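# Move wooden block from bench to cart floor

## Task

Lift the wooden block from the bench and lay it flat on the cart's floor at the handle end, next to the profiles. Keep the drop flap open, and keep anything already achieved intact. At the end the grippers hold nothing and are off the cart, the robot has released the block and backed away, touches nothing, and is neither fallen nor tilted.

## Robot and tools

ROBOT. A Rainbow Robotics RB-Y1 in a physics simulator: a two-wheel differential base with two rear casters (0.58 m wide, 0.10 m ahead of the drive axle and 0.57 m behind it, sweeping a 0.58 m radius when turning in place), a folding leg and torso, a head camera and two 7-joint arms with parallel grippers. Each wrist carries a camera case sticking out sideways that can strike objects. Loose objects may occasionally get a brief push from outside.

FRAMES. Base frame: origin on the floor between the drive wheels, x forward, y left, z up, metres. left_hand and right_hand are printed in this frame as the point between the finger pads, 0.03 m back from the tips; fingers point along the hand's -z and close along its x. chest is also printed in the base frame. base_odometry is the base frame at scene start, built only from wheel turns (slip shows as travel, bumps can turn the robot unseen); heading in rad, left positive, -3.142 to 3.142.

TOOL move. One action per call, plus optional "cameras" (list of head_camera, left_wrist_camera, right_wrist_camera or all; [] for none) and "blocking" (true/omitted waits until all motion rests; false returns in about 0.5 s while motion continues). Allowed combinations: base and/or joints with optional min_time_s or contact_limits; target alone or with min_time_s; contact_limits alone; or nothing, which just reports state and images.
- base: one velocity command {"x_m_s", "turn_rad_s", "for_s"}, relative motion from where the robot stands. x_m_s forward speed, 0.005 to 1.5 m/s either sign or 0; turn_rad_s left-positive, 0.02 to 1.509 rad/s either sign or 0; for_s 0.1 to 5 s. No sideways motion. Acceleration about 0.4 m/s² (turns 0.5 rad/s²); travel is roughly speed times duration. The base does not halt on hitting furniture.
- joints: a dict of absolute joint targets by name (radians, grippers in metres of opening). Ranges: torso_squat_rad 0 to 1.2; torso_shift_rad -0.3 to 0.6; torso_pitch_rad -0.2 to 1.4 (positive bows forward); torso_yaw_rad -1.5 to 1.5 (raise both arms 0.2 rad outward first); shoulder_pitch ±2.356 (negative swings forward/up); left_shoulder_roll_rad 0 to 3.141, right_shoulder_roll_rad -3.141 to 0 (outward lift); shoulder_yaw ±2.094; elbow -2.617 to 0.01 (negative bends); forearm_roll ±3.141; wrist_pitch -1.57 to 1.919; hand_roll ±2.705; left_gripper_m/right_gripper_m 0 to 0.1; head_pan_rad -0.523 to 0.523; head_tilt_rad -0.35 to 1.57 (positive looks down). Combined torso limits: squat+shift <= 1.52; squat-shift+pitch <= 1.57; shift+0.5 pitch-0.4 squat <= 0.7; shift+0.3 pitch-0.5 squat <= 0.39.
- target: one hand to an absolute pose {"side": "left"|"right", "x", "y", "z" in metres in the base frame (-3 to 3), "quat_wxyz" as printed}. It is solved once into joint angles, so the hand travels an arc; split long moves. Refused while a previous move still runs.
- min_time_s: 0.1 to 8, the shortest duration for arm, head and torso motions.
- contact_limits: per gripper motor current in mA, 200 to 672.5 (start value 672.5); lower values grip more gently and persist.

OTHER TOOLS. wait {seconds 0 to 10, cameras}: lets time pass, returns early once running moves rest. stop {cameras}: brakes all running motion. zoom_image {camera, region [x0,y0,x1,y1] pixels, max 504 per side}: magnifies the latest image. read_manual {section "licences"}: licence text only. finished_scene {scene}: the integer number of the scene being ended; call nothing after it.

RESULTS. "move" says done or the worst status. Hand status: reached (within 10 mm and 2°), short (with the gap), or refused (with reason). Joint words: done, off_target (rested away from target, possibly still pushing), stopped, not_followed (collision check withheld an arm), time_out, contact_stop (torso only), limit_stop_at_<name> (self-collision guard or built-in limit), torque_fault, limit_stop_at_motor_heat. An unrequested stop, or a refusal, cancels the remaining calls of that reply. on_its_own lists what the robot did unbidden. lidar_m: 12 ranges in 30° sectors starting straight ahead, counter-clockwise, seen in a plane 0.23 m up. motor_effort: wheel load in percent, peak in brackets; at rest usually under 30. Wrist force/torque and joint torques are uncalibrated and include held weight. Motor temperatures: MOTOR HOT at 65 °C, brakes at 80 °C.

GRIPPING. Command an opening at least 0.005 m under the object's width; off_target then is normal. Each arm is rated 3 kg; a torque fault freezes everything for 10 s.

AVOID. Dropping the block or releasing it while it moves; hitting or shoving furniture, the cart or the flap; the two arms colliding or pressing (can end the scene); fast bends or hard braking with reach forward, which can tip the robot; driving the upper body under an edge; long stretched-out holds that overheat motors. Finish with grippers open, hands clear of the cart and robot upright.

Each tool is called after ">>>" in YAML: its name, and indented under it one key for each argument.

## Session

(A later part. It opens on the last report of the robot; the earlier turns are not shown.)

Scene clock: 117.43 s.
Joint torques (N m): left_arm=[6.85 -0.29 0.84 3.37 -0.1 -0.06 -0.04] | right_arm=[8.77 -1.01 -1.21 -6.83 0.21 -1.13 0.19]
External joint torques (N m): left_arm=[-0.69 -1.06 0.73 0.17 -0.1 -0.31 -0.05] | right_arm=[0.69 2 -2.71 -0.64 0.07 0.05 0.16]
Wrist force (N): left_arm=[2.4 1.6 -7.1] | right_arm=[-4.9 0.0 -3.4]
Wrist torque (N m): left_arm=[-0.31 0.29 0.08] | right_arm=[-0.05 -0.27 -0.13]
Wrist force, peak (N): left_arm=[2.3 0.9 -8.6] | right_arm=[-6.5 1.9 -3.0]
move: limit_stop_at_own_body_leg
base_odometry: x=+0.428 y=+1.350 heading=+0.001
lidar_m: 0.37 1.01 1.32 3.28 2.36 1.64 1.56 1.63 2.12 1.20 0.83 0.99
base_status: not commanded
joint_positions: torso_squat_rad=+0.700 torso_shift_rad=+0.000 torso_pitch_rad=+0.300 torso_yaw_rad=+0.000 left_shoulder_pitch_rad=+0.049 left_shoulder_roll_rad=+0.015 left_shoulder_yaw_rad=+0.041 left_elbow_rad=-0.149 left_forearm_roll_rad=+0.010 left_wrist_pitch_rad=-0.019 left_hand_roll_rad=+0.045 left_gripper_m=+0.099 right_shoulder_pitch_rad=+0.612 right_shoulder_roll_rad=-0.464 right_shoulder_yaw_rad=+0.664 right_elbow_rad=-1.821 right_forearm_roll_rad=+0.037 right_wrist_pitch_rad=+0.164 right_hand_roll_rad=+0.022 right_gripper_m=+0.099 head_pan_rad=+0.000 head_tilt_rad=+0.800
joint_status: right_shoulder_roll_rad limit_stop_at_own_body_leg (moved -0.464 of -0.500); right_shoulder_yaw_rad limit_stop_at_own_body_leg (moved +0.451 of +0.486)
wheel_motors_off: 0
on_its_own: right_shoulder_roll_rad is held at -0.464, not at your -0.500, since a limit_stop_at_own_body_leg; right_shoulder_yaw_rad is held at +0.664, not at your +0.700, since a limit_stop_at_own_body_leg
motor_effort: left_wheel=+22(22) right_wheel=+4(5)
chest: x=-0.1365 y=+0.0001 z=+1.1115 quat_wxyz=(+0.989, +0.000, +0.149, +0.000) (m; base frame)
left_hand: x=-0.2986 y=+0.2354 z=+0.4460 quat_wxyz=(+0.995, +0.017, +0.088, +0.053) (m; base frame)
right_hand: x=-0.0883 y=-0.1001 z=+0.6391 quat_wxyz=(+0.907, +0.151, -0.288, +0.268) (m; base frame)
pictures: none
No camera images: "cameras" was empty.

>>> move:
  target: {"side": "right", "x": 0.15, "y": -0.14, "z": 0.757, "quat_wxyz": [0.7071, 0, -0.7071, 0]}
  min_time_s: 2.5
  cameras: ["head_camera", "right_wrist_camera"]

Scene clock: 118.83 s.
Joint torques (N m): left_arm=[6.41 -0.08 0.76 3.43 -0.04 0.15 -0.04] | right_arm=[8.37 -1.19 -0.83 -6.93 0.24 -1.13 0.22]
External joint torques (N m): left_arm=[-1.13 -0.84 0.65 0.22 -0.05 -0.09 -0.05] | right_arm=[0.29 1.85 -2.33 -0.74 0.1 0.05 0.19]
Wrist force (N): left_arm=[1.4 0.7 -7.5] | right_arm=[-4.7 0.0 -3.1]
Wrist torque (N m): left_arm=[-0.18 0.18 0.09] | right_arm=[-0.05 -0.25 -0.10]
Wrist force, peak (N): left_arm=[2.4 2.0 -8.0] | right_arm=[-5.2 0.3 -3.6]
move: refused
base_odometry: x=+0.428 y=+1.350 heading=+0.001
lidar_m: 0.37 1.02 1.33 3.28 2.37 1.66 1.56 1.62 2.14 1.19 0.83 1.00
base_status: not commanded
joint_positions: torso_squat_rad=+0.700 torso_shift_rad=+0.000 torso_pitch_rad=+0.300 torso_yaw_rad=+0.000 left_shoulder_pitch_rad=+0.049 left_shoulder_roll_rad=+0.015 left_shoulder_yaw_rad=+0.041 left_elbow_rad=-0.149 left_forearm_roll_rad=+0.010 left_wrist_pitch_rad=-0.019 left_hand_roll_rad=+0.045 left_gripper_m=+0.099 right_shoulder_pitch_rad=+0.612 right_shoulder_roll_rad=-0.464 right_shoulder_yaw_rad=+0.664 right_elbow_rad=-1.821 right_forearm_roll_rad=+0.037 right_wrist_pitch_rad=+0.164 right_hand_roll_rad=+0.022 right_gripper_m=+0.099 head_pan_rad=+0.000 head_tilt_rad=+0.800
joint_status: not commanded
wheel_motors_off: 0
on_its_own: right_shoulder_roll_rad is held at -0.464, not at your -0.500, since a limit_stop_at_own_body_leg; right_shoulder_yaw_rad is held at +0.664, not at your +0.700, since a limit_stop_at_own_body_leg
motor_effort: left_wheel=+21(21) right_wheel=+4(6)
chest: x=-0.1365 y=+0.0001 z=+1.1115 quat_wxyz=(+0.989, +0.000, +0.149, +0.000) (m; base frame)
left_hand: x=-0.2986 y=+0.2354 z=+0.4460 quat_wxyz=(+0.995, +0.017, +0.088, +0.053) (m; base frame)
right_hand: x=-0.0883 y=-0.1001 z=+0.6391 quat_wxyz=(+0.907, +0.151, -0.288, +0.268) (m; base frame)
right_hand_status: refused: the guard in BODY COLLISIONS bars a direction that this move needs. Nothing moved. Move this arm clear with "joints".
pictures: head_camera, right_wrist_camera
camera_calibration:
head_camera: T_world_to_cam=[[-0.0135407, -0.999502, -0.0285197, 0.0353177], [-0.863728, 0.026062, -0.503285, 0.655248], [0.503777, 0.0178184, -0.86365, 1.09291], [0, 0, 0, 1]] pos_world=[0.0158532, -0.00125082, 1.27467]
right_wrist_camera: T_world_to_cam=[[-0.662546, -0.410921, -0.62624, 0.299363], [-0.742952, 0.466754, 0.479753, -0.298415], [0.0951594, 0.783125, -0.61454, 0.55165], [0, 0, 0, 1]] pos_world=[-0.0758607, -0.16971, 0.66965]

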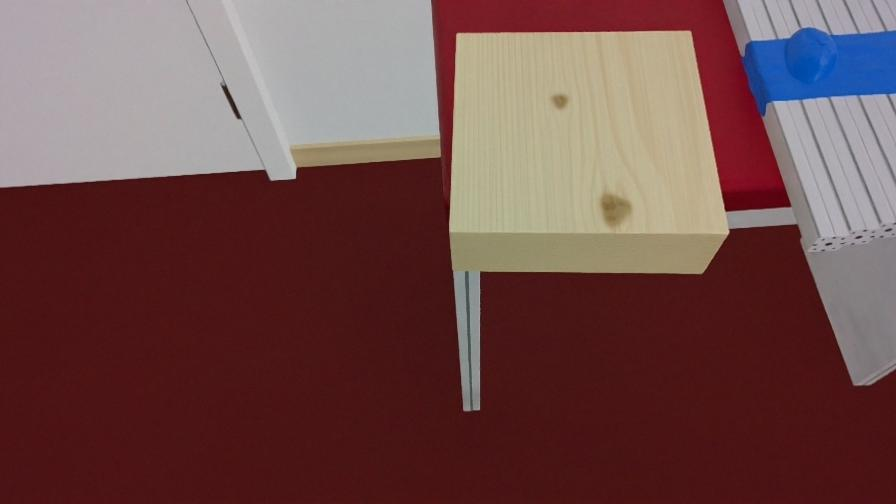

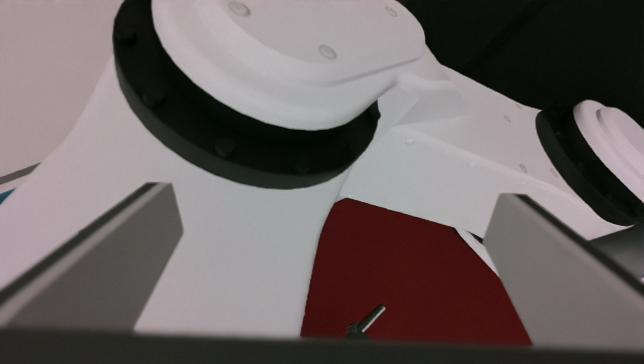

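>>> move:
  joints: {"right_shoulder_pitch_rad": -0.2, "right_shoulder_roll_rad": -0.2, "right_shoulder_yaw_rad": 0.35, "right_elbow_rad": -1.1, "right_wrist_pitch_rad": -0.57, "right_forearm_roll_rad": 0.0}
  min_time_s: 2
  cameras: ["head_camera", "right_wrist_camera"]

>>> move:
  target: {"side": "right", "x": 0.2, "y": -0.118, "z": 0.757, "quat_wxyz": [0.7071, 0, -0.7071, 0]}
  min_time_s: 1.5
  cameras: ["head_camera", "right_wrist_camera"]

Scene clock: 124.50 s.
Joint torques (N m): left_arm=[6.59 -0.15 0.75 3.27 -0.17 0.12 0] | right_arm=[-7.99 0.11 -3.44 -7.67 -0.23 -1.94 0.26]
External joint torques (N m): left_arm=[-0.95 -0.92 0.64 0.06 -0.17 -0.12 -0.01] | right_arm=[-1.38 1.28 -1.99 -0.02 -0.27 -0.06 0.21]
Wrist force (N): left_arm=[2.2 0.5 -7.7] | right_arm=[-7.2 1.8 0.8]
Wrist torque (N m): left_arm=[-0.22 0.24 0.11] | right_arm=[-0.21 -0.44 -0.17]
Wrist force, peak (N): left_arm=[1.6 1.1 -9.0] | right_arm=[-7.5 1.8 0.8]
move: done
base_odometry: x=+0.428 y=+1.350 heading=+0.001
lidar_m: 0.37 1.02 1.34 3.26 2.36 1.65 1.55 1.63 2.13 1.19 0.82 0.98
base_status: not commanded
joint_positions: torso_squat_rad=+0.700 torso_shift_rad=+0.000 torso_pitch_rad=+0.300 torso_yaw_rad=+0.000 left_shoulder_pitch_rad=+0.049 left_shoulder_roll_rad=+0.015 left_shoulder_yaw_rad=+0.041 left_elbow_rad=-0.149 left_forearm_roll_rad=+0.010 left_wrist_pitch_rad=-0.019 left_hand_roll_rad=+0.045 left_gripper_m=+0.099 right_shoulder_pitch_rad=-0.200 right_shoulder_roll_rad=-0.200 right_shoulder_yaw_rad=+0.350 right_elbow_rad=-1.100 right_forearm_roll_rad=+0.000 right_wrist_pitch_rad=-0.570 right_hand_roll_rad=+0.022 right_gripper_m=+0.099 head_pan_rad=+0.000 head_tilt_rad=+0.800
joint_status: all done
wheel_motors_off: 0
motor_effort: left_wheel=+21(22) right_wheel=+5(6)
chest: x=-0.1365 y=+0.0001 z=+1.1115 quat_wxyz=(+0.989, +0.000, +0.149, +0.000) (m; base frame)
left_hand: x=-0.2986 y=+0.2354 z=+0.4460 quat_wxyz=(+0.995, +0.017, +0.088, +0.053) (m; base frame)
right_hand: x=+0.2764 y=-0.1065 z=+0.7207 quat_wxyz=(+0.700, +0.093, -0.675, +0.212) (m; base frame)
pictures: head_camera, right_wrist_camera
camera_calibration:
head_camera: T_world_to_cam=[[-0.0135407, -0.999502, -0.0285197, 0.0353177], [-0.863728, 0.026062, -0.503285, 0.655248], [0.503777, 0.0178184, -0.86365, 1.09291], [0, 0, 0, 1]] pos_world=[0.0158532, -0.00125082, 1.27467]
right_wrist_camera: T_world_to_cam=[[0.0387058, -0.186626, -0.981668, 0.675689], [-0.823178, 0.550957, -0.1372, 0.412164], [0.566463, 0.813398, -0.132301, 0.0976409], [0, 0, 0, 1]] pos_world=[0.257821, -0.180404, 0.732769]

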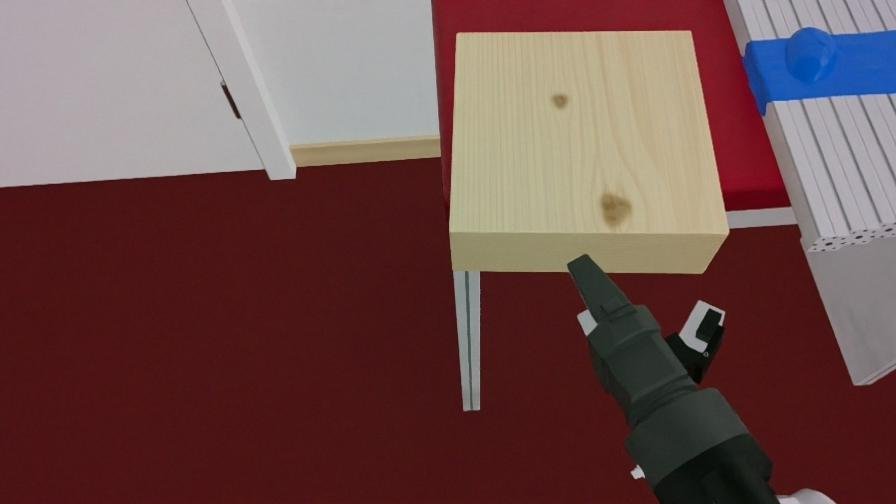

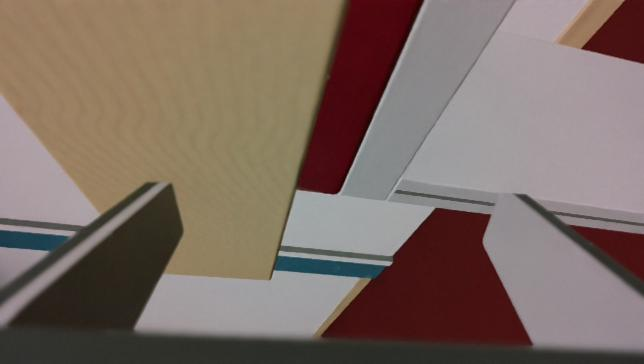

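Scene clock: 124.80 s.
Joint torques (N m): left_arm=[6.67 0 0.87 3.3 -0.06 0.07 -0.01] | right_arm=[-7.91 0.18 -3.67 -7.59 -0.23 -1.94 0.18]
External joint torques (N m): left_arm=[-0.88 -0.76 0.76 0.1 -0.06 -0.17 -0.02] | right_arm=[-1.3 1.35 -2.22 0.07 -0.27 -0.06 0.13]
Wrist force (N): left_arm=[2.3 0.8 -8.1] | right_arm=[-7.0 1.6 1.1]
Wrist torque (N m): left_arm=[-0.26 0.26 0.13] | right_arm=[-0.21 -0.40 -0.17]
Wrist force, peak (N): left_arm=[2.3 0.8 -8.1] | right_arm=[-7.6 2.0 0.6]
move: refused
base_odometry: x=+0.428 y=+1.350 heading=+0.001
lidar_m: 0.37 1.02 1.34 3.27 2.36 1.65 1.56 1.61 2.14 1.20 0.84 1.00
base_status: not commanded
joint_positions: torso_squat_rad=+0.700 torso_shift_rad=+0.000 torso_pitch_rad=+0.300 torso_yaw_rad=+0.000 left_shoulder_pitch_rad=+0.049 left_shoulder_roll_rad=+0.015 left_shoulder_yaw_rad=+0.041 left_elbow_rad=-0.149 left_forearm_roll_rad=+0.010 left_wrist_pitch_rad=-0.019 left_hand_roll_rad=+0.045 left_gripper_m=+0.099 right_shoulder_pitch_rad=-0.200 right_shoulder_roll_rad=-0.200 right_shoulder_yaw_rad=+0.350 right_elbow_rad=-1.100 right_forearm_roll_rad=+0.000 right_wrist_pitch_rad=-0.570 right_hand_roll_rad=+0.022 right_gripper_m=+0.099 head_pan_rad=+0.000 head_tilt_rad=+0.800
joint_status: not commanded
wheel_motors_off: 0
motor_effort: left_wheel=+21(22) right_wheel=+4(5)
chest: x=-0.1365 y=+0.0001 z=+1.1115 quat_wxyz=(+0.989, +0.000, +0.149, +0.000) (m; base frame)
left_hand: x=-0.2986 y=+0.2354 z=+0.4460 quat_wxyz=(+0.995, +0.017, +0.088, +0.053) (m; base frame)
right_hand: x=+0.2764 y=-0.1065 z=+0.7207 quat_wxyz=(+0.700, +0.093, -0.675, +0.212) (m; base frame)
right_hand_status: refused: the posture found for that pose stands 15 mm from the leg (limit 20 mm). Nothing moved. The solve starts from where the arm stands: from another posture it may find a clear one.
pictures: head_camera, right_wrist_camera
camera_calibration:
head_camera: T_world_to_cam=[[-0.0135407, -0.999502, -0.0285197, 0.0353177], [-0.863728, 0.026062, -0.503285, 0.655248], [0.503777, 0.0178184, -0.86365, 1.09291], [0, 0, 0, 1]] pos_world=[0.0158532, -0.00125082, 1.27467]
right_wrist_camera: T_world_to_cam=[[0.0387058, -0.186626, -0.981668, 0.675689], [-0.823178, 0.550957, -0.1372, 0.412164], [0.566463, 0.813398, -0.132301, 0.0976409], [0, 0, 0, 1]] pos_world=[0.257821, -0.180404, 0.732769]

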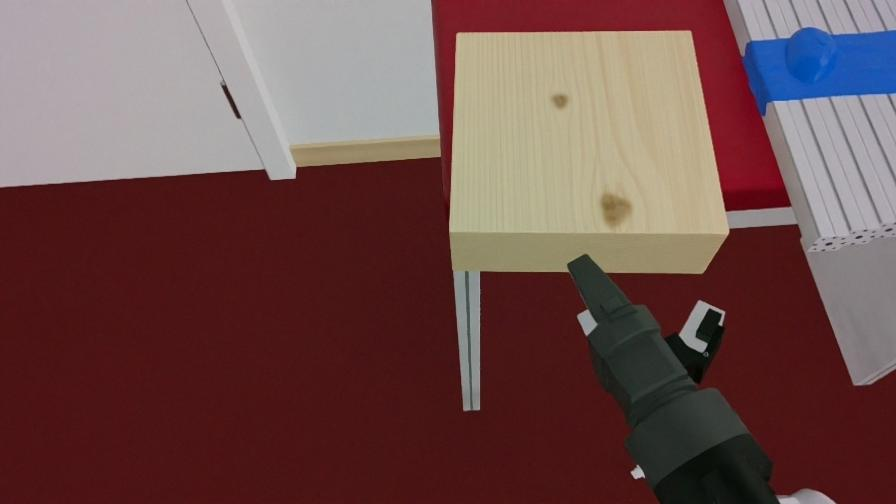

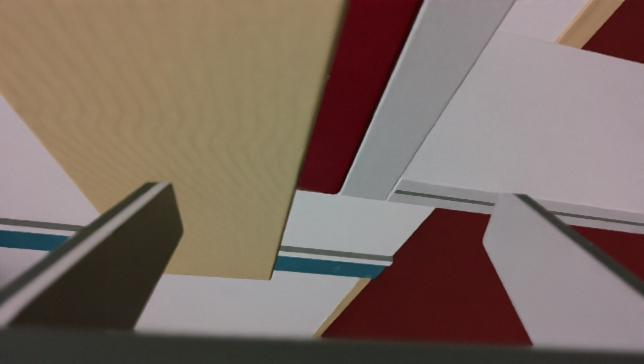

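>>> move:
  base: {"x_m_s": -0.2, "for_s": 0.75}
  joints: {"torso_squat_rad": 0.5, "torso_pitch_rad": 0.6, "head_tilt_rad": 0.6}
  cameras: []

>>> move:
  target: {"side": "right", "x": 0.35, "y": -0.118, "z": 0.757, "quat_wxyz": [0.7071, 0, -0.7071, 0]}
  min_time_s: 1.5
  cameras: ["head_camera", "right_wrist_camera"]

Scene clock: 129.17 s.
Joint torques (N m): left_arm=[12.54 -0.11 0.83 6.31 -0.08 0.64 0.06] | right_arm=[0.23 0.93 -2.39 -6.27 -0.22 -1.78 0.24]
External joint torques (N m): left_arm=[-2.5 -0.92 0.66 0.2 -0.08 -0.18 0.04] | right_arm=[-0.13 1.55 -2.17 -0.43 -0.36 0.03 0.2]
Wrist force (N): left_arm=[3.7 0.3 -6.6] | right_arm=[-6.7 0.6 -0.5]
Wrist torque (N m): left_arm=[-0.18 0.32 0.07] | right_arm=[-0.12 -0.34 -0.15]
Wrist force, peak (N): left_arm=[1.8 1.8 -8.5] | right_arm=[-7.5 2.0 0.5]
move: done
base_odometry: x=+0.275 y=+1.350 heading=+0.000
lidar_m: 0.53 1.15 1.53 3.71 2.14 1.49 1.41 1.46 1.91 1.64 0.92 1.01
base_status: done (sent for 0.77 of 0.77 s)
joint_positions: torso_squat_rad=+0.500 torso_shift_rad=+0.000 torso_pitch_rad=+0.600 torso_yaw_rad=+0.000 left_shoulder_pitch_rad=+0.049 left_shoulder_roll_rad=+0.015 left_shoulder_yaw_rad=+0.041 left_elbow_rad=-0.149 left_forearm_roll_rad=+0.010 left_wrist_pitch_rad=-0.019 left_hand_roll_rad=+0.045 left_gripper_m=+0.099 right_shoulder_pitch_rad=-0.200 right_shoulder_roll_rad=-0.200 right_shoulder_yaw_rad=+0.350 right_elbow_rad=-1.100 right_forearm_roll_rad=+0.000 right_wrist_pitch_rad=-0.570 right_hand_roll_rad=+0.022 right_gripper_m=+0.099 head_pan_rad=+0.000 head_tilt_rad=+0.600
joint_status: all done
wheel_motors_off: 0
motor_effort: left_wheel=-13(36) right_wheel=+13(35)
chest: x=-0.0533 y=+0.0001 z=+1.1502 quat_wxyz=(+0.955, +0.000, +0.296, +0.000) (m; base frame)
left_hand: x=-0.4049 y=+0.2354 z=+0.5624 quat_wxyz=(+0.970, +0.024, +0.236, +0.050) (m; base frame)
right_hand: x=+0.2258 y=-0.1065 z=+0.6549 quat_wxyz=(+0.793, +0.124, -0.563, +0.196) (m; base frame)
pictures: none
No camera images: "cameras" was empty.

Scene clock: 131.00 s.
Joint torques (N m): left_arm=[12.73 -0.28 0.79 6.16 0.02 0.66 0.03] | right_arm=[-6.13 3.97 -1.5 -7.24 0.67 -1.82 0.09]
External joint torques (N m): left_arm=[-2.32 -1.09 0.61 0.05 0.02 -0.16 0.01] | right_arm=[-1.53 1.48 -2.33 0.01 -0.13 -0.14 0.04]
Wrist force (N): left_arm=[3.5 0.8 -6.9] | right_arm=[-7.4 0.2 1.2]
Wrist torque (N m): left_arm=[-0.25 0.29 0.08] | right_arm=[-0.09 -0.43 -0.14]
Wrist force, peak (N): left_arm=[3.8 1.1 -7.6] | right_arm=[-7.7 0.6 1.5]
move: done
base_odometry: x=+0.275 y=+1.350 heading=+0.000
lidar_m: 0.53 1.16 1.53 3.73 2.12 1.49 1.40 1.47 1.93 1.65 0.91 1.02
base_status: not commanded
joint_positions: torso_squat_rad=+0.500 torso_shift_rad=+0.000 torso_pitch_rad=+0.600 torso_yaw_rad=+0.000 left_shoulder_pitch_rad=+0.049 left_shoulder_roll_rad=+0.015 left_shoulder_yaw_rad=+0.041 left_elbow_rad=-0.149 left_forearm_roll_rad=+0.010 left_wrist_pitch_rad=-0.019 left_hand_roll_rad=+0.045 left_gripper_m=+0.099 right_shoulder_pitch_rad=-0.397 right_shoulder_roll_rad=+0.000 right_shoulder_yaw_rad=+0.242 right_elbow_rad=-1.095 right_forearm_roll_rad=-0.511 right_wrist_pitch_rad=-0.783 right_hand_roll_rad=+0.490 right_gripper_m=+0.099 head_pan_rad=+0.000 head_tilt_rad=+0.600
joint_status: all done
wheel_motors_off: 0
motor_effort: left_wheel=-13(14) right_wheel=+12(15)
chest: x=-0.0533 y=+0.0001 z=+1.1502 quat_wxyz=(+0.955, +0.000, +0.296, +0.000) (m; base frame)
left_hand: x=-0.4049 y=+0.2354 z=+0.5624 quat_wxyz=(+0.970, +0.024, +0.236, +0.050) (m; base frame)
right_hand: x=+0.3496 y=-0.1186 z=+0.7565 quat_wxyz=(+0.708, +0.002, -0.706, +0.003) (m; base frame)
right_hand_status: reached (checked arc, planned for 1.5 s): 1 mm and 0.5 deg off.
pictures: head_camera, right_wrist_camera
camera_calibration:
head_camera: T_world_to_cam=[[-0.0163194, -0.999502, -0.0270263, 0.0355986], [-0.909624, 0.026063, -0.414615, 0.662604], [0.415113, 0.0178175, -0.909596, 1.09792], [0, 0, 0, 1]] pos_world=[0.147539, -0.00125081, 1.27435]
right_wrist_camera: T_world_to_cam=[[0.0230624, -0.0299086, -0.999287, 0.743099], [-0.51283, 0.85767, -0.0375056, 0.336456], [0.85818, 0.51333, 0.0044419, -0.170317], [0, 0, 0, 1]] pos_world=[0.301569, -0.178914, 0.755945]

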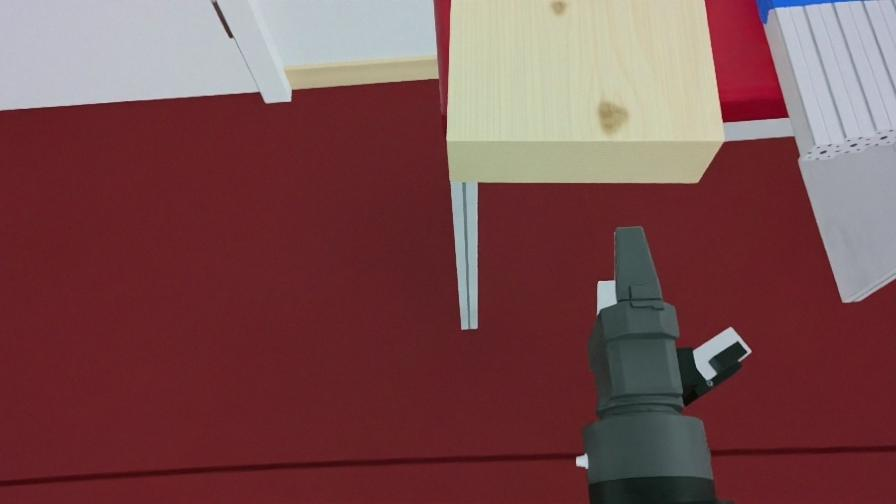

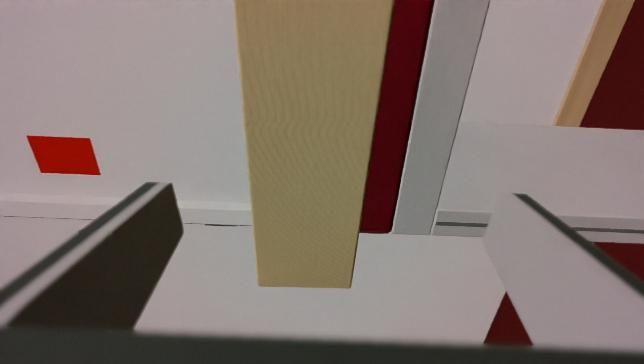

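>>> move:
  target: {"side": "right", "x": 0.35, "y": -0.116, "z": 0.763, "quat_wxyz": [0.7071, 0, -0.7071, 0]}
  min_time_s: 0.8
  cameras: ["right_wrist_camera"]

>>> move:
  base: {"x_m_s": 0.1, "for_s": 1.35}
  cameras: ["head_camera", "right_wrist_camera"]

Scene clock: 139.10 s.
Joint torques (N m): left_arm=[12.74 0.15 0.94 6.28 -0.08 0.57 0.03] | right_arm=[-2.82 4.35 1.87 -8.89 0.51 -1.52 0.26]
External joint torques (N m): left_arm=[-2.3 -0.65 0.77 0.17 -0.07 -0.25 0] | right_arm=[1.73 1.74 1 -1.5 -0.32 0.12 0.21]
Wrist force (N): left_arm=[3.8 0.8 -7.0] | right_arm=[-7.3 0.9 1.2]
Wrist torque (N m): left_arm=[-0.26 0.34 0.07] | right_arm=[-0.17 -0.42 -0.16]
Wrist force, peak (N): left_arm=[4.0 1.8 -8.0] | right_arm=[-7.9 0.5 1.4]
move: done
base_odometry: x=+0.275 y=+1.350 heading=+0.000
lidar_m: 0.53 1.16 1.54 3.74 2.13 1.50 1.41 1.47 1.92 1.65 0.92 0.99
base_status: not commanded
joint_positions: torso_squat_rad=+0.500 torso_shift_rad=+0.000 torso_pitch_rad=+0.600 torso_yaw_rad=+0.000 left_shoulder_pitch_rad=+0.049 left_shoulder_roll_rad=+0.015 left_shoulder_yaw_rad=+0.041 left_elbow_rad=-0.149 left_forearm_roll_rad=+0.010 left_wrist_pitch_rad=-0.019 left_hand_roll_rad=+0.045 left_gripper_m=+0.099 right_shoulder_pitch_rad=-0.386 right_shoulder_roll_rad=+0.000 right_shoulder_yaw_rad=+0.257 right_elbow_rad=-1.131 right_forearm_roll_rad=-0.540 right_wrist_pitch_rad=-0.773 right_hand_roll_rad=+0.524 right_gripper_m=+0.099 head_pan_rad=+0.000 head_tilt_rad=+0.600
joint_status: all done
wheel_motors_off: 0
motor_effort: left_wheel=-14(14) right_wheel=+14(15)
chest: x=-0.0533 y=+0.0001 z=+1.1502 quat_wxyz=(+0.955, +0.000, +0.296, +0.000) (m; base frame)
left_hand: x=-0.4049 y=+0.2354 z=+0.5624 quat_wxyz=(+0.970, +0.024, +0.236, +0.050) (m; base frame)
right_hand: x=+0.3502 y=-0.1162 z=+0.7630 quat_wxyz=(+0.707, +0.001, -0.708, +0.000) (m; base frame)
right_hand_status: reached (checked arc, planned for 0.8 s): 0 mm and 0.1 deg off.
pictures: right_wrist_camera
camera_calibration:
right_wrist_camera: T_world_to_cam=[[0.0278165, -0.0285843, -0.999204, 0.748026], [-0.507662, 0.860684, -0.0387543, 0.334417], [0.861107, 0.508336, 0.00943006, -0.177465], [0, 0, 0, 1]] pos_world=[0.301779, -0.176234, 0.762064]

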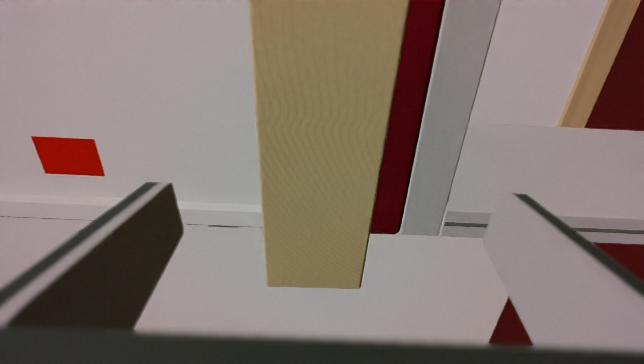

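Scene clock: 141.17 s.
Joint torques (N m): left_arm=[13.54 -0.17 0.74 6.18 -0.06 0.56 0.02] | right_arm=[-4.19 4.32 1.49 -8.26 0.55 -1.62 0.25]
External joint torques (N m): left_arm=[-1.5 -0.97 0.56 0.07 -0.06 -0.26 -0.01] | right_arm=[0.36 1.71 0.62 -0.87 -0.29 0.03 0.2]
Wrist force (N): left_arm=[3.4 1.3 -6.9] | right_arm=[-7.3 0.9 1.4]
Wrist torque (N m): left_arm=[-0.30 0.31 0.05] | right_arm=[-0.17 -0.40 -0.14]
Wrist force, peak (N): left_arm=[4.2 1.2 -7.6] | right_arm=[-7.7 0.7 1.5]
move: done
base_odometry: x=+0.411 y=+1.350 heading=+0.001
lidar_m: 0.39 1.03 1.35 3.33 2.32 1.63 1.54 1.61 2.13 1.19 0.84 0.99
base_status: done (sent for 1.37 of 1.37 s)
joint_positions: torso_squat_rad=+0.500 torso_shift_rad=+0.000 torso_pitch_rad=+0.600 torso_yaw_rad=+0.000 left_shoulder_pitch_rad=+0.049 left_shoulder_roll_rad=+0.015 left_shoulder_yaw_rad=+0.041 left_elbow_rad=-0.149 left_forearm_roll_rad=+0.010 left_wrist_pitch_rad=-0.019 left_hand_roll_rad=+0.045 left_gripper_m=+0.099 right_shoulder_pitch_rad=-0.386 right_shoulder_roll_rad=+0.000 right_shoulder_yaw_rad=+0.257 right_elbow_rad=-1.131 right_forearm_roll_rad=-0.540 right_wrist_pitch_rad=-0.773 right_hand_roll_rad=+0.524 right_gripper_m=+0.099 head_pan_rad=+0.000 head_tilt_rad=+0.600
joint_status: not commanded
wheel_motors_off: 0
motor_effort: left_wheel=+18(40) right_wheel=+1(35)
chest: x=-0.0532 y=+0.0001 z=+1.1502 quat_wxyz=(+0.955, +0.000, +0.296, +0.000) (m; base frame)
left_hand: x=-0.4048 y=+0.2354 z=+0.5624 quat_wxyz=(+0.970, +0.024, +0.236, +0.050) (m; base frame)
right_hand: x=+0.3501 y=-0.1162 z=+0.7628 quat_wxyz=(+0.707, +0.001, -0.708, +0.000) (m; base frame)
pictures: head_camera, right_wrist_camera
camera_calibration:
head_camera: T_world_to_cam=[[-0.0163215, -0.999501, -0.0270262, 0.0356004], [-0.909662, 0.0260633, -0.414532, 0.662594], [0.415029, 0.0178189, -0.909634, 1.09794], [0, 0, 0, 1]] pos_world=[0.147639, -0.00125082, 1.27435]
right_wrist_camera: T_world_to_cam=[[0.0274547, -0.0285621, -0.999215, 0.748048], [-0.507604, 0.860728, -0.0385506, 0.334197], [0.861153, 0.508264, 0.00913278, -0.177176], [0, 0, 0, 1]] pos_world=[0.301678, -0.176234, 0.761962]

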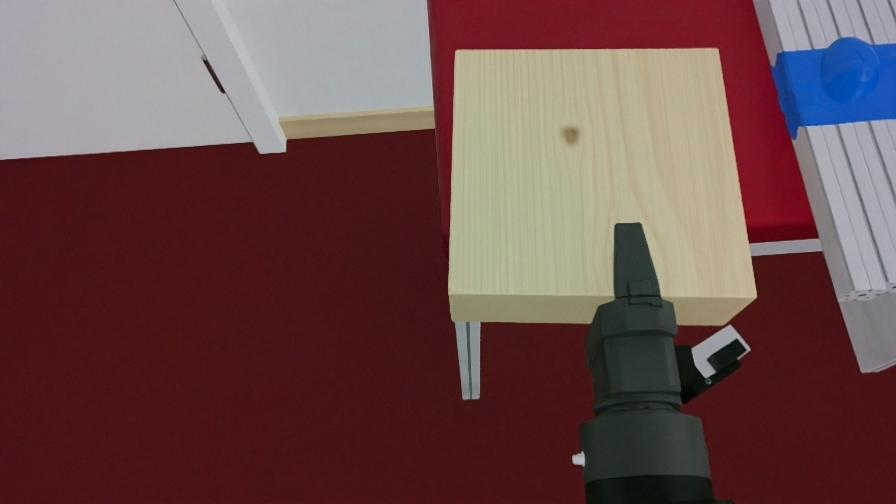

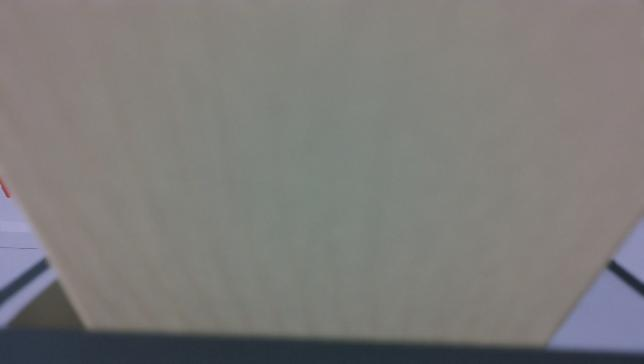

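>>> move:
  target: {"side": "right", "x": 0.352, "y": -0.098, "z": 0.763, "quat_wxyz": [0.7071, 0, -0.7071, 0]}
  min_time_s: 0.8
  cameras: ["head_camera"]

>>> move:
  joints: {"right_gripper_m": 0.04}
  cameras: ["head_camera"]

Scene clock: 144.13 s.
Joint torques (N m): left_arm=[13.35 -0.42 0.92 6.15 0.04 0.56 0] | right_arm=[-6.68 4.91 1.85 -7.34 0.66 -1.82 0.23]
External joint torques (N m): left_arm=[-1.69 -1.22 0.75 0.04 0.05 -0.26 -0.03] | right_arm=[-1.65 1.74 0.92 0 -0.28 -0.25 0.18]
Wrist force (N): left_arm=[3.5 0.5 -6.6] | right_arm=[-7.2 0.7 1.5]
Wrist torque (N m): left_arm=[-0.23 0.32 0.04] | right_arm=[-0.14 -0.39 -0.14]
Wrist force, peak (N): left_arm=[4.3 1.0 -7.7] | right_arm=[-7.9 0.2 1.5]
move: done
base_odometry: x=+0.411 y=+1.350 heading=+0.001
lidar_m: 0.39 1.03 1.35 3.31 2.32 1.64 1.55 1.59 2.11 1.19 0.84 0.99
base_status: not commanded
joint_positions: torso_squat_rad=+0.500 torso_shift_rad=+0.000 torso_pitch_rad=+0.600 torso_yaw_rad=+0.000 left_shoulder_pitch_rad=+0.049 left_shoulder_roll_rad=+0.015 left_shoulder_yaw_rad=+0.041 left_elbow_rad=-0.149 left_forearm_roll_rad=+0.010 left_wrist_pitch_rad=-0.019 left_hand_roll_rad=+0.045 left_gripper_m=+0.099 right_shoulder_pitch_rad=-0.424 right_shoulder_roll_rad=+0.000 right_shoulder_yaw_rad=+0.325 right_elbow_rad=-1.093 right_forearm_roll_rad=-0.642 right_wrist_pitch_rad=-0.813 right_hand_roll_rad=+0.603 right_gripper_m=+0.099 head_pan_rad=+0.000 head_tilt_rad=+0.600
joint_status: all done
wheel_motors_off: 0
motor_effort: left_wheel=+18(18) right_wheel=+1(2)
chest: x=-0.0532 y=+0.0001 z=+1.1502 quat_wxyz=(+0.955, +0.000, +0.296, +0.000) (m; base frame)
left_hand: x=-0.4048 y=+0.2354 z=+0.5624 quat_wxyz=(+0.970, +0.024, +0.236, +0.050) (m; base frame)
right_hand: x=+0.3519 y=-0.0984 z=+0.7628 quat_wxyz=(+0.707, +0.000, -0.707, +0.000) (m; base frame)
right_hand_status: reached (checked arc, planned for 0.8 s): 0 mm and 0.0 deg off.
pictures: head_camera
camera_calibration:
head_camera: T_world_to_cam=[[-0.0163215, -0.999501, -0.0270262, 0.0356004], [-0.909662, 0.0260633, -0.414532, 0.662594], [0.415029, 0.0178189, -0.909634, 1.09794], [0, 0, 0, 1]] pos_world=[0.147639, -0.00125082, 1.27435]

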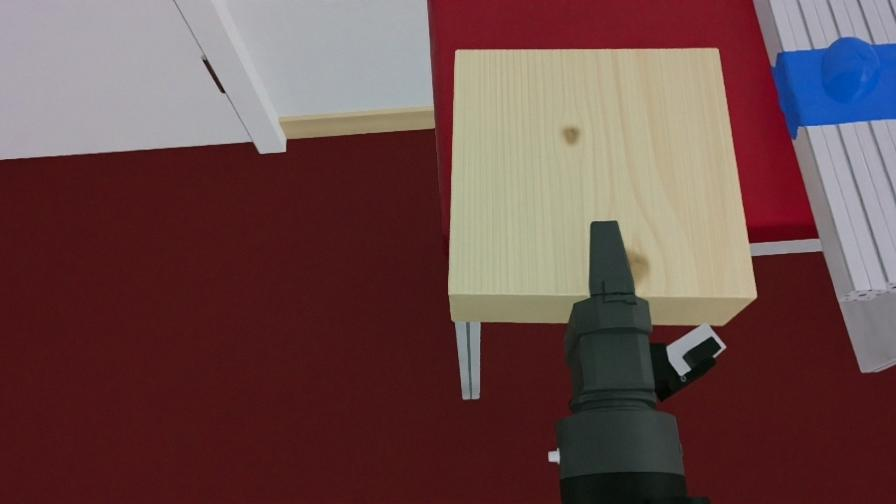

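Scene clock: 145.30 s.
Joint torques (N m): left_arm=[13.59 -0.2 0.85 6.34 -0.13 0.67 -0.04] | right_arm=[-5.67 4.31 0.84 -4.42 -0.23 1.51 0.33]
External joint torques (N m): left_arm=[-1.44 -0.99 0.67 0.24 -0.13 -0.15 -0.06] | right_arm=[-0.62 1.14 -0.09 2.93 -1.18 3.07 0.28]
Wrist force (N): left_arm=[3.7 1.0 -7.0] | right_arm=[4.9 -0.6 11.3]
Wrist torque (N m): left_arm=[-0.25 0.37 0.07] | right_arm=[-0.06 -1.24 -0.34]
Wrist force, peak (N): left_arm=[3.9 0.7 -8.0] | right_arm=[6.3 -0.4 13.0]
move: off_target
base_odometry: x=+0.411 y=+1.350 heading=+0.001
lidar_m: 0.38 1.04 1.34 3.32 2.33 1.63 1.54 1.60 2.11 1.19 0.84 1.00
base_status: not commanded
joint_positions: torso_squat_rad=+0.500 torso_shift_rad=+0.000 torso_pitch_rad=+0.600 torso_yaw_rad=+0.000 left_shoulder_pitch_rad=+0.049 left_shoulder_roll_rad=+0.015 left_shoulder_yaw_rad=+0.041 left_elbow_rad=-0.149 left_forearm_roll_rad=+0.010 left_wrist_pitch_rad=-0.019 left_hand_roll_rad=+0.045 left_gripper_m=+0.099 right_shoulder_pitch_rad=-0.424 right_shoulder_roll_rad=+0.000 right_shoulder_yaw_rad=+0.325 right_elbow_rad=-1.094 right_forearm_roll_rad=-0.642 right_wrist_pitch_rad=-0.814 right_hand_roll_rad=+0.603 right_gripper_m=+0.076 head_pan_rad=+0.000 head_tilt_rad=+0.600
joint_status: right_gripper_m off_target (ended at +0.076, target +0.040)
wheel_motors_off: 0
motor_effort: left_wheel=+19(19) right_wheel=+2(5)
chest: x=-0.0535 y=+0.0001 z=+1.1502 quat_wxyz=(+0.955, +0.000, +0.295, +0.000) (m; base frame)
left_hand: x=-0.4048 y=+0.2354 z=+0.5623 quat_wxyz=(+0.970, +0.024, +0.236, +0.050) (m; base frame)
right_hand: x=+0.3520 y=-0.0982 z=+0.7637 quat_wxyz=(+0.707, +0.000, -0.708, +0.000) (m; base frame)
pictures: head_camera
camera_calibration:
head_camera: T_world_to_cam=[[-0.0163107, -0.999502, -0.0270303, 0.0356018], [-0.909493, 0.0260623, -0.414902, 0.662808], [0.415399, 0.0178165, -0.909465, 1.09789], [0, 0, 0, 1]] pos_world=[0.147339, -0.00125081, 1.27445]

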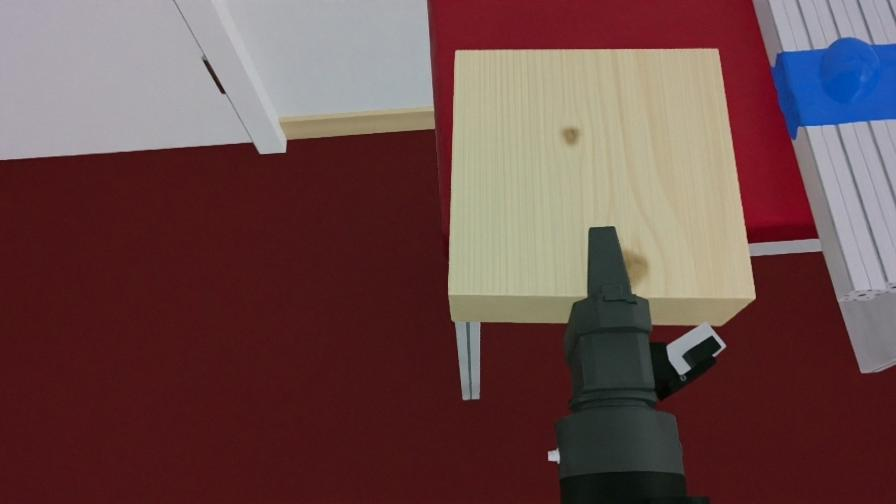

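>>> move:
  target: {"side": "right", "x": 0.376, "y": -0.098, "z": 0.839, "quat_wxyz": [0.8192, 0, -0.5736, 0]}
  min_time_s: 1.5
  cameras: ["head_camera"]

>>> move:
  target: {"side": "right", "x": 0.424, "y": -0.098, "z": 0.900, "quat_wxyz": [0.9063, 0, -0.4226, 0]}
  min_time_s: 1.5
  cameras: ["head_camera"]

>>> move:
  target: {"side": "right", "x": 0.490, "y": -0.098, "z": 0.940, "quat_wxyz": [0.9659, 0, -0.2588, 0]}
  min_time_s: 1.5
  cameras: ["head_camera"]

Scene clock: 152.83 s.
Joint torques (N m): left_arm=[13.44 -0.03 0.97 6.31 -0.18 0.55 -0.03] | right_arm=[-8.38 3.28 2.97 -16.02 2.24 3.09 0.08]
External joint torques (N m): left_arm=[-1.61 -0.83 0.8 0.2 -0.18 -0.27 -0.05] | right_arm=[-3.3 0.21 1.91 -6.32 1.5 2.08 0.03]
Wrist force (N): left_arm=[3.8 0.5 -7.2] | right_arm=[-16.9 -0.3 -5.3]
Wrist torque (N m): left_arm=[-0.16 0.35 0.04] | right_arm=[-0.30 0.02 -0.40]
Wrist force, peak (N): left_arm=[3.9 1.6 -7.6] | right_arm=[21.4 14.5 15.7]
move: done
base_odometry: x=+0.411 y=+1.350 heading=+0.001
lidar_m: 0.38 1.03 1.35 3.31 2.33 1.64 1.54 1.61 2.10 1.19 0.83 0.99
base_status: not commanded
joint_positions: torso_squat_rad=+0.500 torso_shift_rad=+0.000 torso_pitch_rad=+0.600 torso_yaw_rad=+0.000 left_shoulder_pitch_rad=+0.049 left_shoulder_roll_rad=+0.015 left_shoulder_yaw_rad=+0.041 left_elbow_rad=-0.149 left_forearm_roll_rad=+0.010 left_wrist_pitch_rad=-0.019 left_hand_roll_rad=+0.045 left_gripper_m=+0.099 right_shoulder_pitch_rad=-0.291 right_shoulder_roll_rad=-0.043 right_shoulder_yaw_rad=+0.372 right_elbow_rad=-1.881 right_forearm_roll_rad=-2.153 right_wrist_pitch_rad=-0.573 right_hand_roll_rad=+2.193 right_gripper_m=+0.074 head_pan_rad=+0.000 head_tilt_rad=+0.600
joint_status: all done
wheel_motors_off: 0
motor_effort: left_wheel=+19(23) right_wheel=+3(6)
chest: x=-0.0532 y=+0.0001 z=+1.1501 quat_wxyz=(+0.955, +0.000, +0.296, +0.000) (m; base frame)
left_hand: x=-0.4048 y=+0.2354 z=+0.5624 quat_wxyz=(+0.970, +0.024, +0.236, +0.050) (m; base frame)
right_hand: x=+0.3757 y=-0.0983 z=+0.8375 quat_wxyz=(+0.820, -0.001, -0.573, +0.000) (m; base frame)
right_hand_status: reached (checked arc, planned for 1.5 s): 2 mm and 0.1 deg off.
pictures: head_camera
camera_calibration:
head_camera: T_world_to_cam=[[-0.0163644, -0.999503, -0.0269292, 0.0354823], [-0.909753, 0.0260581, -0.414331, 0.662402], [0.414827, 0.0177186, -0.909728, 1.09796], [0, 0, 0, 1]] pos_world=[0.14774, -0.00125058, 1.27425]

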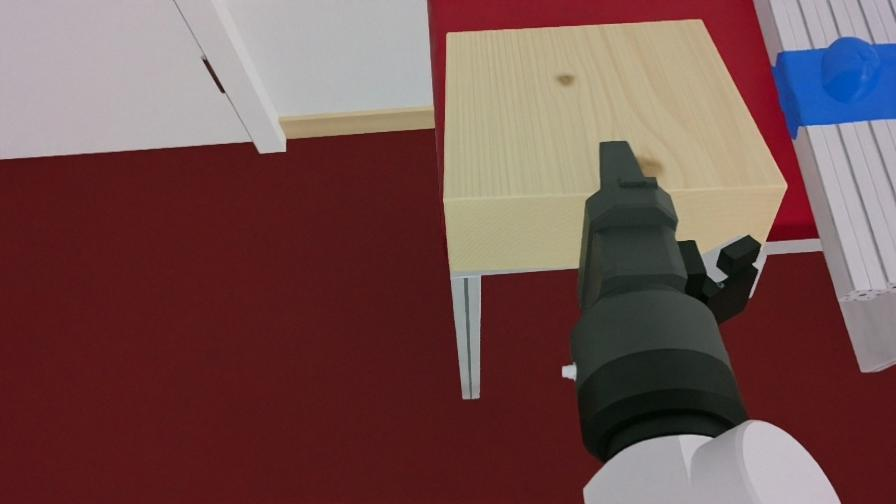

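Scene clock: 154.67 s.
Joint torques (N m): left_arm=[13.5 0 1.23 6.2 -0.08 0.66 0] | right_arm=[-18.6 0.62 -2.44 -17.07 2.12 4.41 0.31]
External joint torques (N m): left_arm=[-1.56 -0.8 1.06 0.08 -0.08 -0.15 -0.02] | right_arm=[-7.66 -0.92 -2.05 -8.12 1.63 3.14 0.28]
Wrist force (N): left_arm=[4.3 1.6 -7.4] | right_arm=[-16.9 1.7 -12.8]
Wrist torque (N m): left_arm=[-0.33 0.41 0.09] | right_arm=[0.01 0.77 -0.20]
Wrist force, peak (N): left_arm=[3.9 0.6 -7.9] | right_arm=[-23.8 0.8 -7.0]
move: done
base_odometry: x=+0.411 y=+1.350 heading=+0.001
lidar_m: 0.39 1.04 1.34 3.31 2.33 1.64 1.54 1.60 2.12 1.19 0.82 0.99
base_status: not commanded
joint_positions: torso_squat_rad=+0.500 torso_shift_rad=+0.000 torso_pitch_rad=+0.601 torso_yaw_rad=+0.000 left_shoulder_pitch_rad=+0.049 left_shoulder_roll_rad=+0.015 left_shoulder_yaw_rad=+0.041 left_elbow_rad=-0.149 left_forearm_roll_rad=+0.010 left_wrist_pitch_rad=-0.019 left_hand_roll_rad=+0.045 left_gripper_m=+0.099 right_shoulder_pitch_rad=-0.697 right_shoulder_roll_rad=-0.087 right_shoulder_yaw_rad=+0.252 right_elbow_rad=-2.052 right_forearm_roll_rad=-2.801 right_wrist_pitch_rad=-1.321 right_hand_roll_rad=+2.705 right_gripper_m=+0.074 head_pan_rad=+0.000 head_tilt_rad=+0.600
joint_status: all done
wheel_motors_off: 0
motor_effort: left_wheel=+18(20) right_wheel=+0(5)
chest: x=-0.0530 y=+0.0001 z=+1.1501 quat_wxyz=(+0.955, +0.000, +0.296, +0.000) (m; base frame)
left_hand: x=-0.4048 y=+0.2354 z=+0.5625 quat_wxyz=(+0.970, +0.024, +0.236, +0.050) (m; base frame)
right_hand: x=+0.4231 y=-0.0983 z=+0.8985 quat_wxyz=(+0.907, -0.001, -0.422, -0.001) (m; base frame)
right_hand_status: reached (checked arc, planned for 1.5 s): 2 mm and 0.2 deg off.
pictures: head_camera
camera_calibration:
head_camera: T_world_to_cam=[[-0.016334, -0.999501, -0.0270182, 0.03559], [-0.909847, 0.0260634, -0.414125, 0.662204], [0.414623, 0.0178181, -0.909819, 1.09797], [0, 0, 0, 1]] pos_world=[0.14784, -0.00125081, 1.27415]

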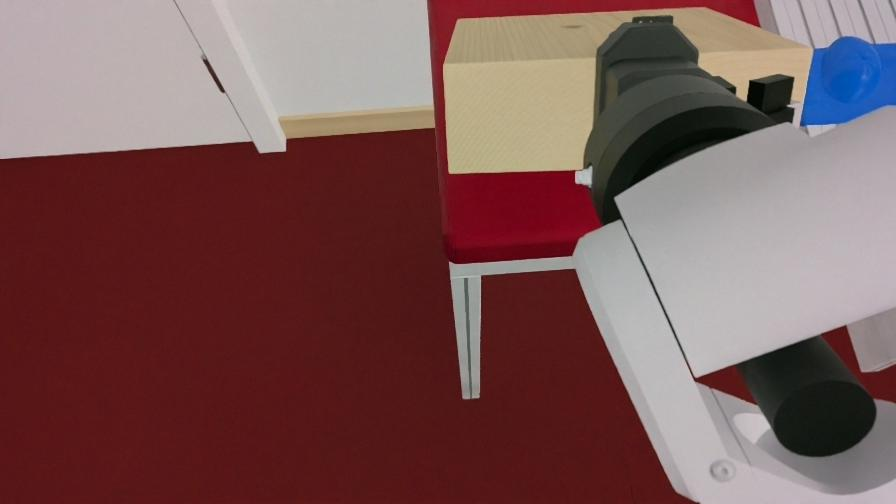

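Scene clock: 156.50 s.
Joint torques (N m): left_arm=[13.25 -0.01 1.14 6.24 -0.02 0.49 -0.01] | right_arm=[-29.07 -3.67 -5.07 -16.92 1.32 4.82 0.22]
External joint torques (N m): left_arm=[-1.81 -0.81 0.96 0.13 -0.02 -0.33 -0.04] | right_arm=[-12.16 -1.26 -2.81 -8.77 1.01 3.73 0.19]
Wrist force (N): left_arm=[3.8 1.0 -6.8] | right_arm=[-15.5 0.5 -17.3]
Wrist torque (N m): left_arm=[-0.29 0.37 0.08] | right_arm=[-0.32 0.89 -0.05]
Wrist force, peak (N): left_arm=[4.1 0.7 -8.4] | right_arm=[5.4 -0.6 35.7]
move: short
base_odometry: x=+0.411 y=+1.350 heading=+0.001
lidar_m: 0.39 1.04 1.36 3.31 2.32 1.64 1.54 1.59 2.11 1.19 0.83 0.99
base_status: not commanded
joint_positions: torso_squat_rad=+0.500 torso_shift_rad=+0.000 torso_pitch_rad=+0.601 torso_yaw_rad=+0.000 left_shoulder_pitch_rad=+0.049 left_shoulder_roll_rad=+0.015 left_shoulder_yaw_rad=+0.041 left_elbow_rad=-0.149 left_forearm_roll_rad=+0.010 left_wrist_pitch_rad=-0.019 left_hand_roll_rad=+0.045 left_gripper_m=+0.099 right_shoulder_pitch_rad=-1.102 right_shoulder_roll_rad=-0.225 right_shoulder_yaw_rad=+0.115 right_elbow_rad=-1.794 right_forearm_roll_rad=-3.141 right_wrist_pitch_rad=-1.571 right_hand_roll_rad=+2.705 right_gripper_m=+0.074 head_pan_rad=+0.000 head_tilt_rad=+0.600
joint_status: all done
wheel_motors_off: 0
motor_effort: left_wheel=+18(21) right_wheel=+1(7)
chest: x=-0.0529 y=+0.0001 z=+1.1501 quat_wxyz=(+0.955, +0.000, +0.296, +0.000) (m; base frame)
left_hand: x=-0.4049 y=+0.2354 z=+0.5625 quat_wxyz=(+0.970, +0.024, +0.236, +0.050) (m; base frame)
right_hand: x=+0.4894 y=-0.0984 z=+0.9370 quat_wxyz=(+0.941, +0.028, -0.338, +0.003) (m; base frame)
right_hand_status: short (checked arc, as near as the solve gets, planned for 1.5 s): 3 mm and 10.1 deg off. The place is met; only the turn is off.
pictures: head_camera
camera_calibration:
head_camera: T_world_to_cam=[[-0.01634, -0.999501, -0.0270141, 0.0355862], [-0.909939, 0.0260631, -0.413922, 0.662099], [0.414419, 0.0178177, -0.909912, 1.09795], [0, 0, 0, 1]] pos_world=[0.14804, -0.00125081, 1.27406]

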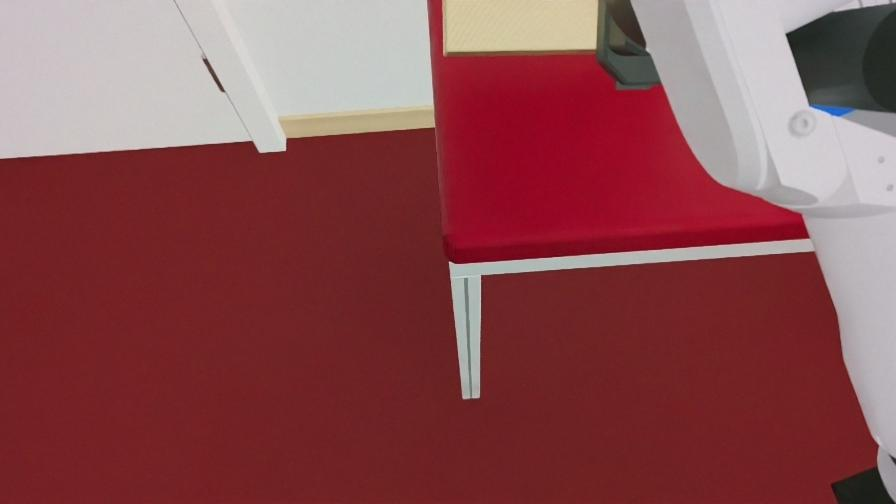

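>>> move:
  joints: {"torso_squat_rad": 0.1, "head_tilt_rad": 0.5}
  cameras: ["head_camera"]

>>> move:
  base: {"x_m_s": -0.3, "for_s": 1.5}
  cameras: ["head_camera"]

Scene clock: 168.90 s.
Joint torques (N m): left_arm=[13.61 -0.2 0.96 6.42 -0.03 0.51 0.1] | right_arm=[-29.19 -3.51 -5.25 -16.95 1.46 4.73 0.32]
External joint torques (N m): left_arm=[-1.46 -1 0.79 0.3 -0.03 -0.31 0.08] | right_arm=[-12.28 -1.09 -2.99 -8.8 1.14 3.65 0.29]
Wrist force (N): left_arm=[3.6 0.7 -7.2] | right_arm=[-15.2 0.5 -17.0]
Wrist torque (N m): left_arm=[-0.29 0.32 0.07] | right_arm=[-0.34 0.95 -0.04]
Wrist force, peak (N): left_arm=[4.3 0.7 -7.8] | right_arm=[-16.1 0.1 -17.6]
move: done
base_odometry: x=+0.411 y=+1.350 heading=+0.001
lidar_m: 0.38 1.04 1.34 3.31 2.33 1.63 1.54 1.60 2.12 1.20 0.83 0.98
base_status: not commanded
joint_positions: torso_squat_rad=+0.100 torso_shift_rad=+0.000 torso_pitch_rad=+0.601 torso_yaw_rad=+0.000 left_shoulder_pitch_rad=+0.049 left_shoulder_roll_rad=+0.015 left_shoulder_yaw_rad=+0.041 left_elbow_rad=-0.149 left_forearm_roll_rad=+0.010 left_wrist_pitch_rad=-0.019 left_hand_roll_rad=+0.045 left_gripper_m=+0.099 right_shoulder_pitch_rad=-1.102 right_shoulder_roll_rad=-0.225 right_shoulder_yaw_rad=+0.115 right_elbow_rad=-1.794 right_forearm_roll_rad=-3.141 right_wrist_pitch_rad=-1.571 right_hand_roll_rad=+2.705 right_gripper_m=+0.074 head_pan_rad=+0.000 head_tilt_rad=+0.500
joint_status: all done
wheel_motors_off: 0
motor_effort: left_wheel=+18(19) right_wheel=+0(3)
chest: x=-0.0527 y=+0.0001 z=+1.2322 quat_wxyz=(+0.955, +0.000, +0.296, +0.000) (m; base frame)
left_hand: x=-0.4049 y=+0.2354 z=+0.6448 quat_wxyz=(+0.970, +0.024, +0.236, +0.050) (m; base frame)
right_hand: x=+0.4895 y=-0.0983 z=+1.0189 quat_wxyz=(+0.941, +0.028, -0.338, +0.003) (m; base frame)
pictures: head_camera
camera_calibration:
head_camera: T_world_to_cam=[[-0.01357, -0.999502, -0.0285059, 0.039657], [-0.864246, 0.0260621, -0.502394, 0.815223], [0.502887, 0.0178186, -0.864169, 1.10231], [0, 0, 0, 1]] pos_world=[0.150754, -0.00125082, 1.36328]

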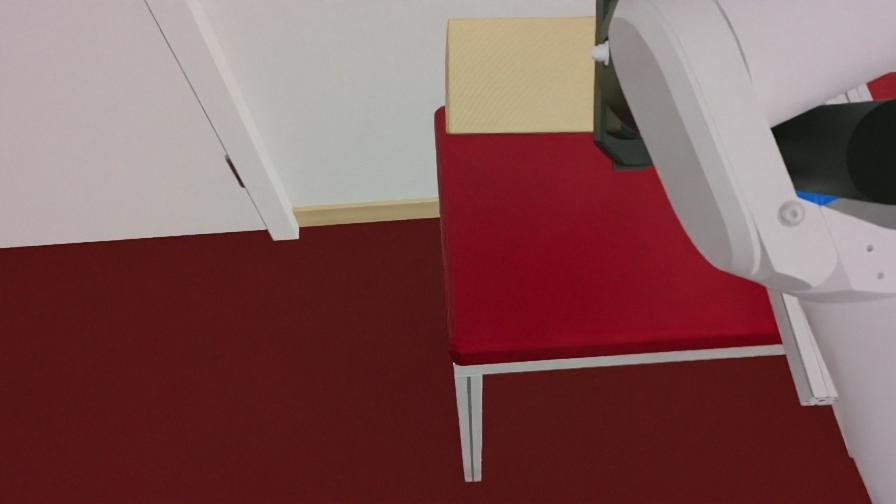

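Scene clock: 171.50 s.
Joint torques (N m): left_arm=[12.63 -0.13 0.84 6.39 -0.04 0.61 0.04] | right_arm=[-28.14 -3.71 -4.83 -17.14 1.42 5.01 0.24]
External joint torques (N m): left_arm=[-2.44 -0.94 0.66 0.27 -0.04 -0.21 0.01] | right_arm=[-11.23 -1.3 -2.57 -8.99 1.11 3.92 0.2]
Wrist force (N): left_arm=[4.0 0.1 -7.6] | right_arm=[-15.3 0.2 -17.2]
Wrist torque (N m): left_arm=[-0.19 0.37 0.08] | right_arm=[-0.26 0.94 -0.02]
Wrist force, peak (N): left_arm=[4.5 0.7 -7.5] | right_arm=[-15.1 1.3 -18.7]
move: done
base_odometry: x=-0.039 y=+1.350 heading=+0.000
lidar_m: 0.85 1.46 1.90 4.28 1.66 1.16 1.09 1.14 1.50 3.57 1.36 1.16
base_status: done (sent for 1.5 of 1.5 s)
joint_positions: torso_squat_rad=+0.100 torso_shift_rad=+0.000 torso_pitch_rad=+0.601 torso_yaw_rad=+0.000 left_shoulder_pitch_rad=+0.049 left_shoulder_roll_rad=+0.015 left_shoulder_yaw_rad=+0.041 left_elbow_rad=-0.149 left_forearm_roll_rad=+0.010 left_wrist_pitch_rad=-0.019 left_hand_roll_rad=+0.045 left_gripper_m=+0.099 right_shoulder_pitch_rad=-1.102 right_shoulder_roll_rad=-0.225 right_shoulder_yaw_rad=+0.115 right_elbow_rad=-1.794 right_forearm_roll_rad=-3.141 right_wrist_pitch_rad=-1.571 right_hand_roll_rad=+2.705 right_gripper_m=+0.074 head_pan_rad=+0.000 head_tilt_rad=+0.500
joint_status: not commanded
wheel_motors_off: 0
motor_effort: left_wheel=-8(33) right_wheel=+9(36)
chest: x=-0.0528 y=+0.0001 z=+1.2322 quat_wxyz=(+0.955, +0.000, +0.296, +0.000) (m; base frame)
left_hand: x=-0.4050 y=+0.2354 z=+0.6448 quat_wxyz=(+0.970, +0.025, +0.236, +0.050) (m; base frame)
right_hand: x=+0.4895 y=-0.0983 z=+1.0191 quat_wxyz=(+0.941, +0.028, -0.338, +0.003) (m; base frame)
pictures: head_camera
camera_calibration:
head_camera: T_world_to_cam=[[-0.0135676, -0.999502, -0.0285052, 0.0396543], [-0.864202, 0.0260612, -0.50247, 0.815233], [0.502962, 0.0178169, -0.864125, 1.10229], [0, 0, 0, 1]] pos_world=[0.150654, -0.00125082, 1.36328]

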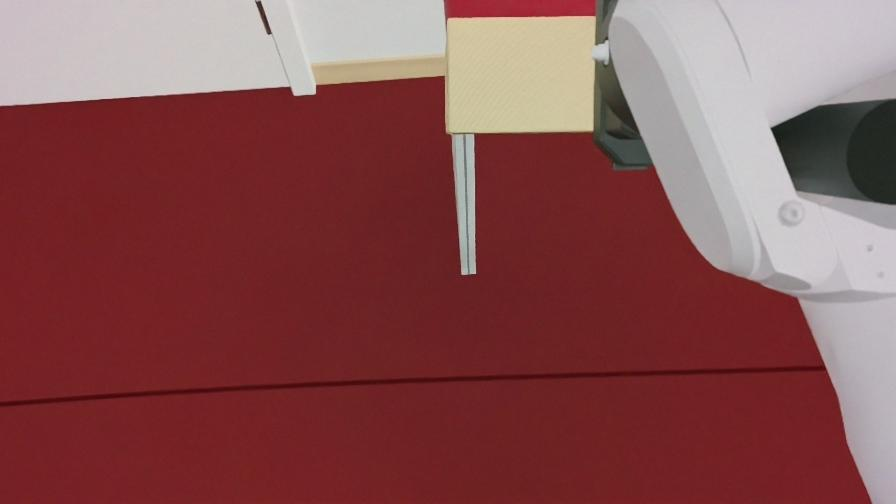

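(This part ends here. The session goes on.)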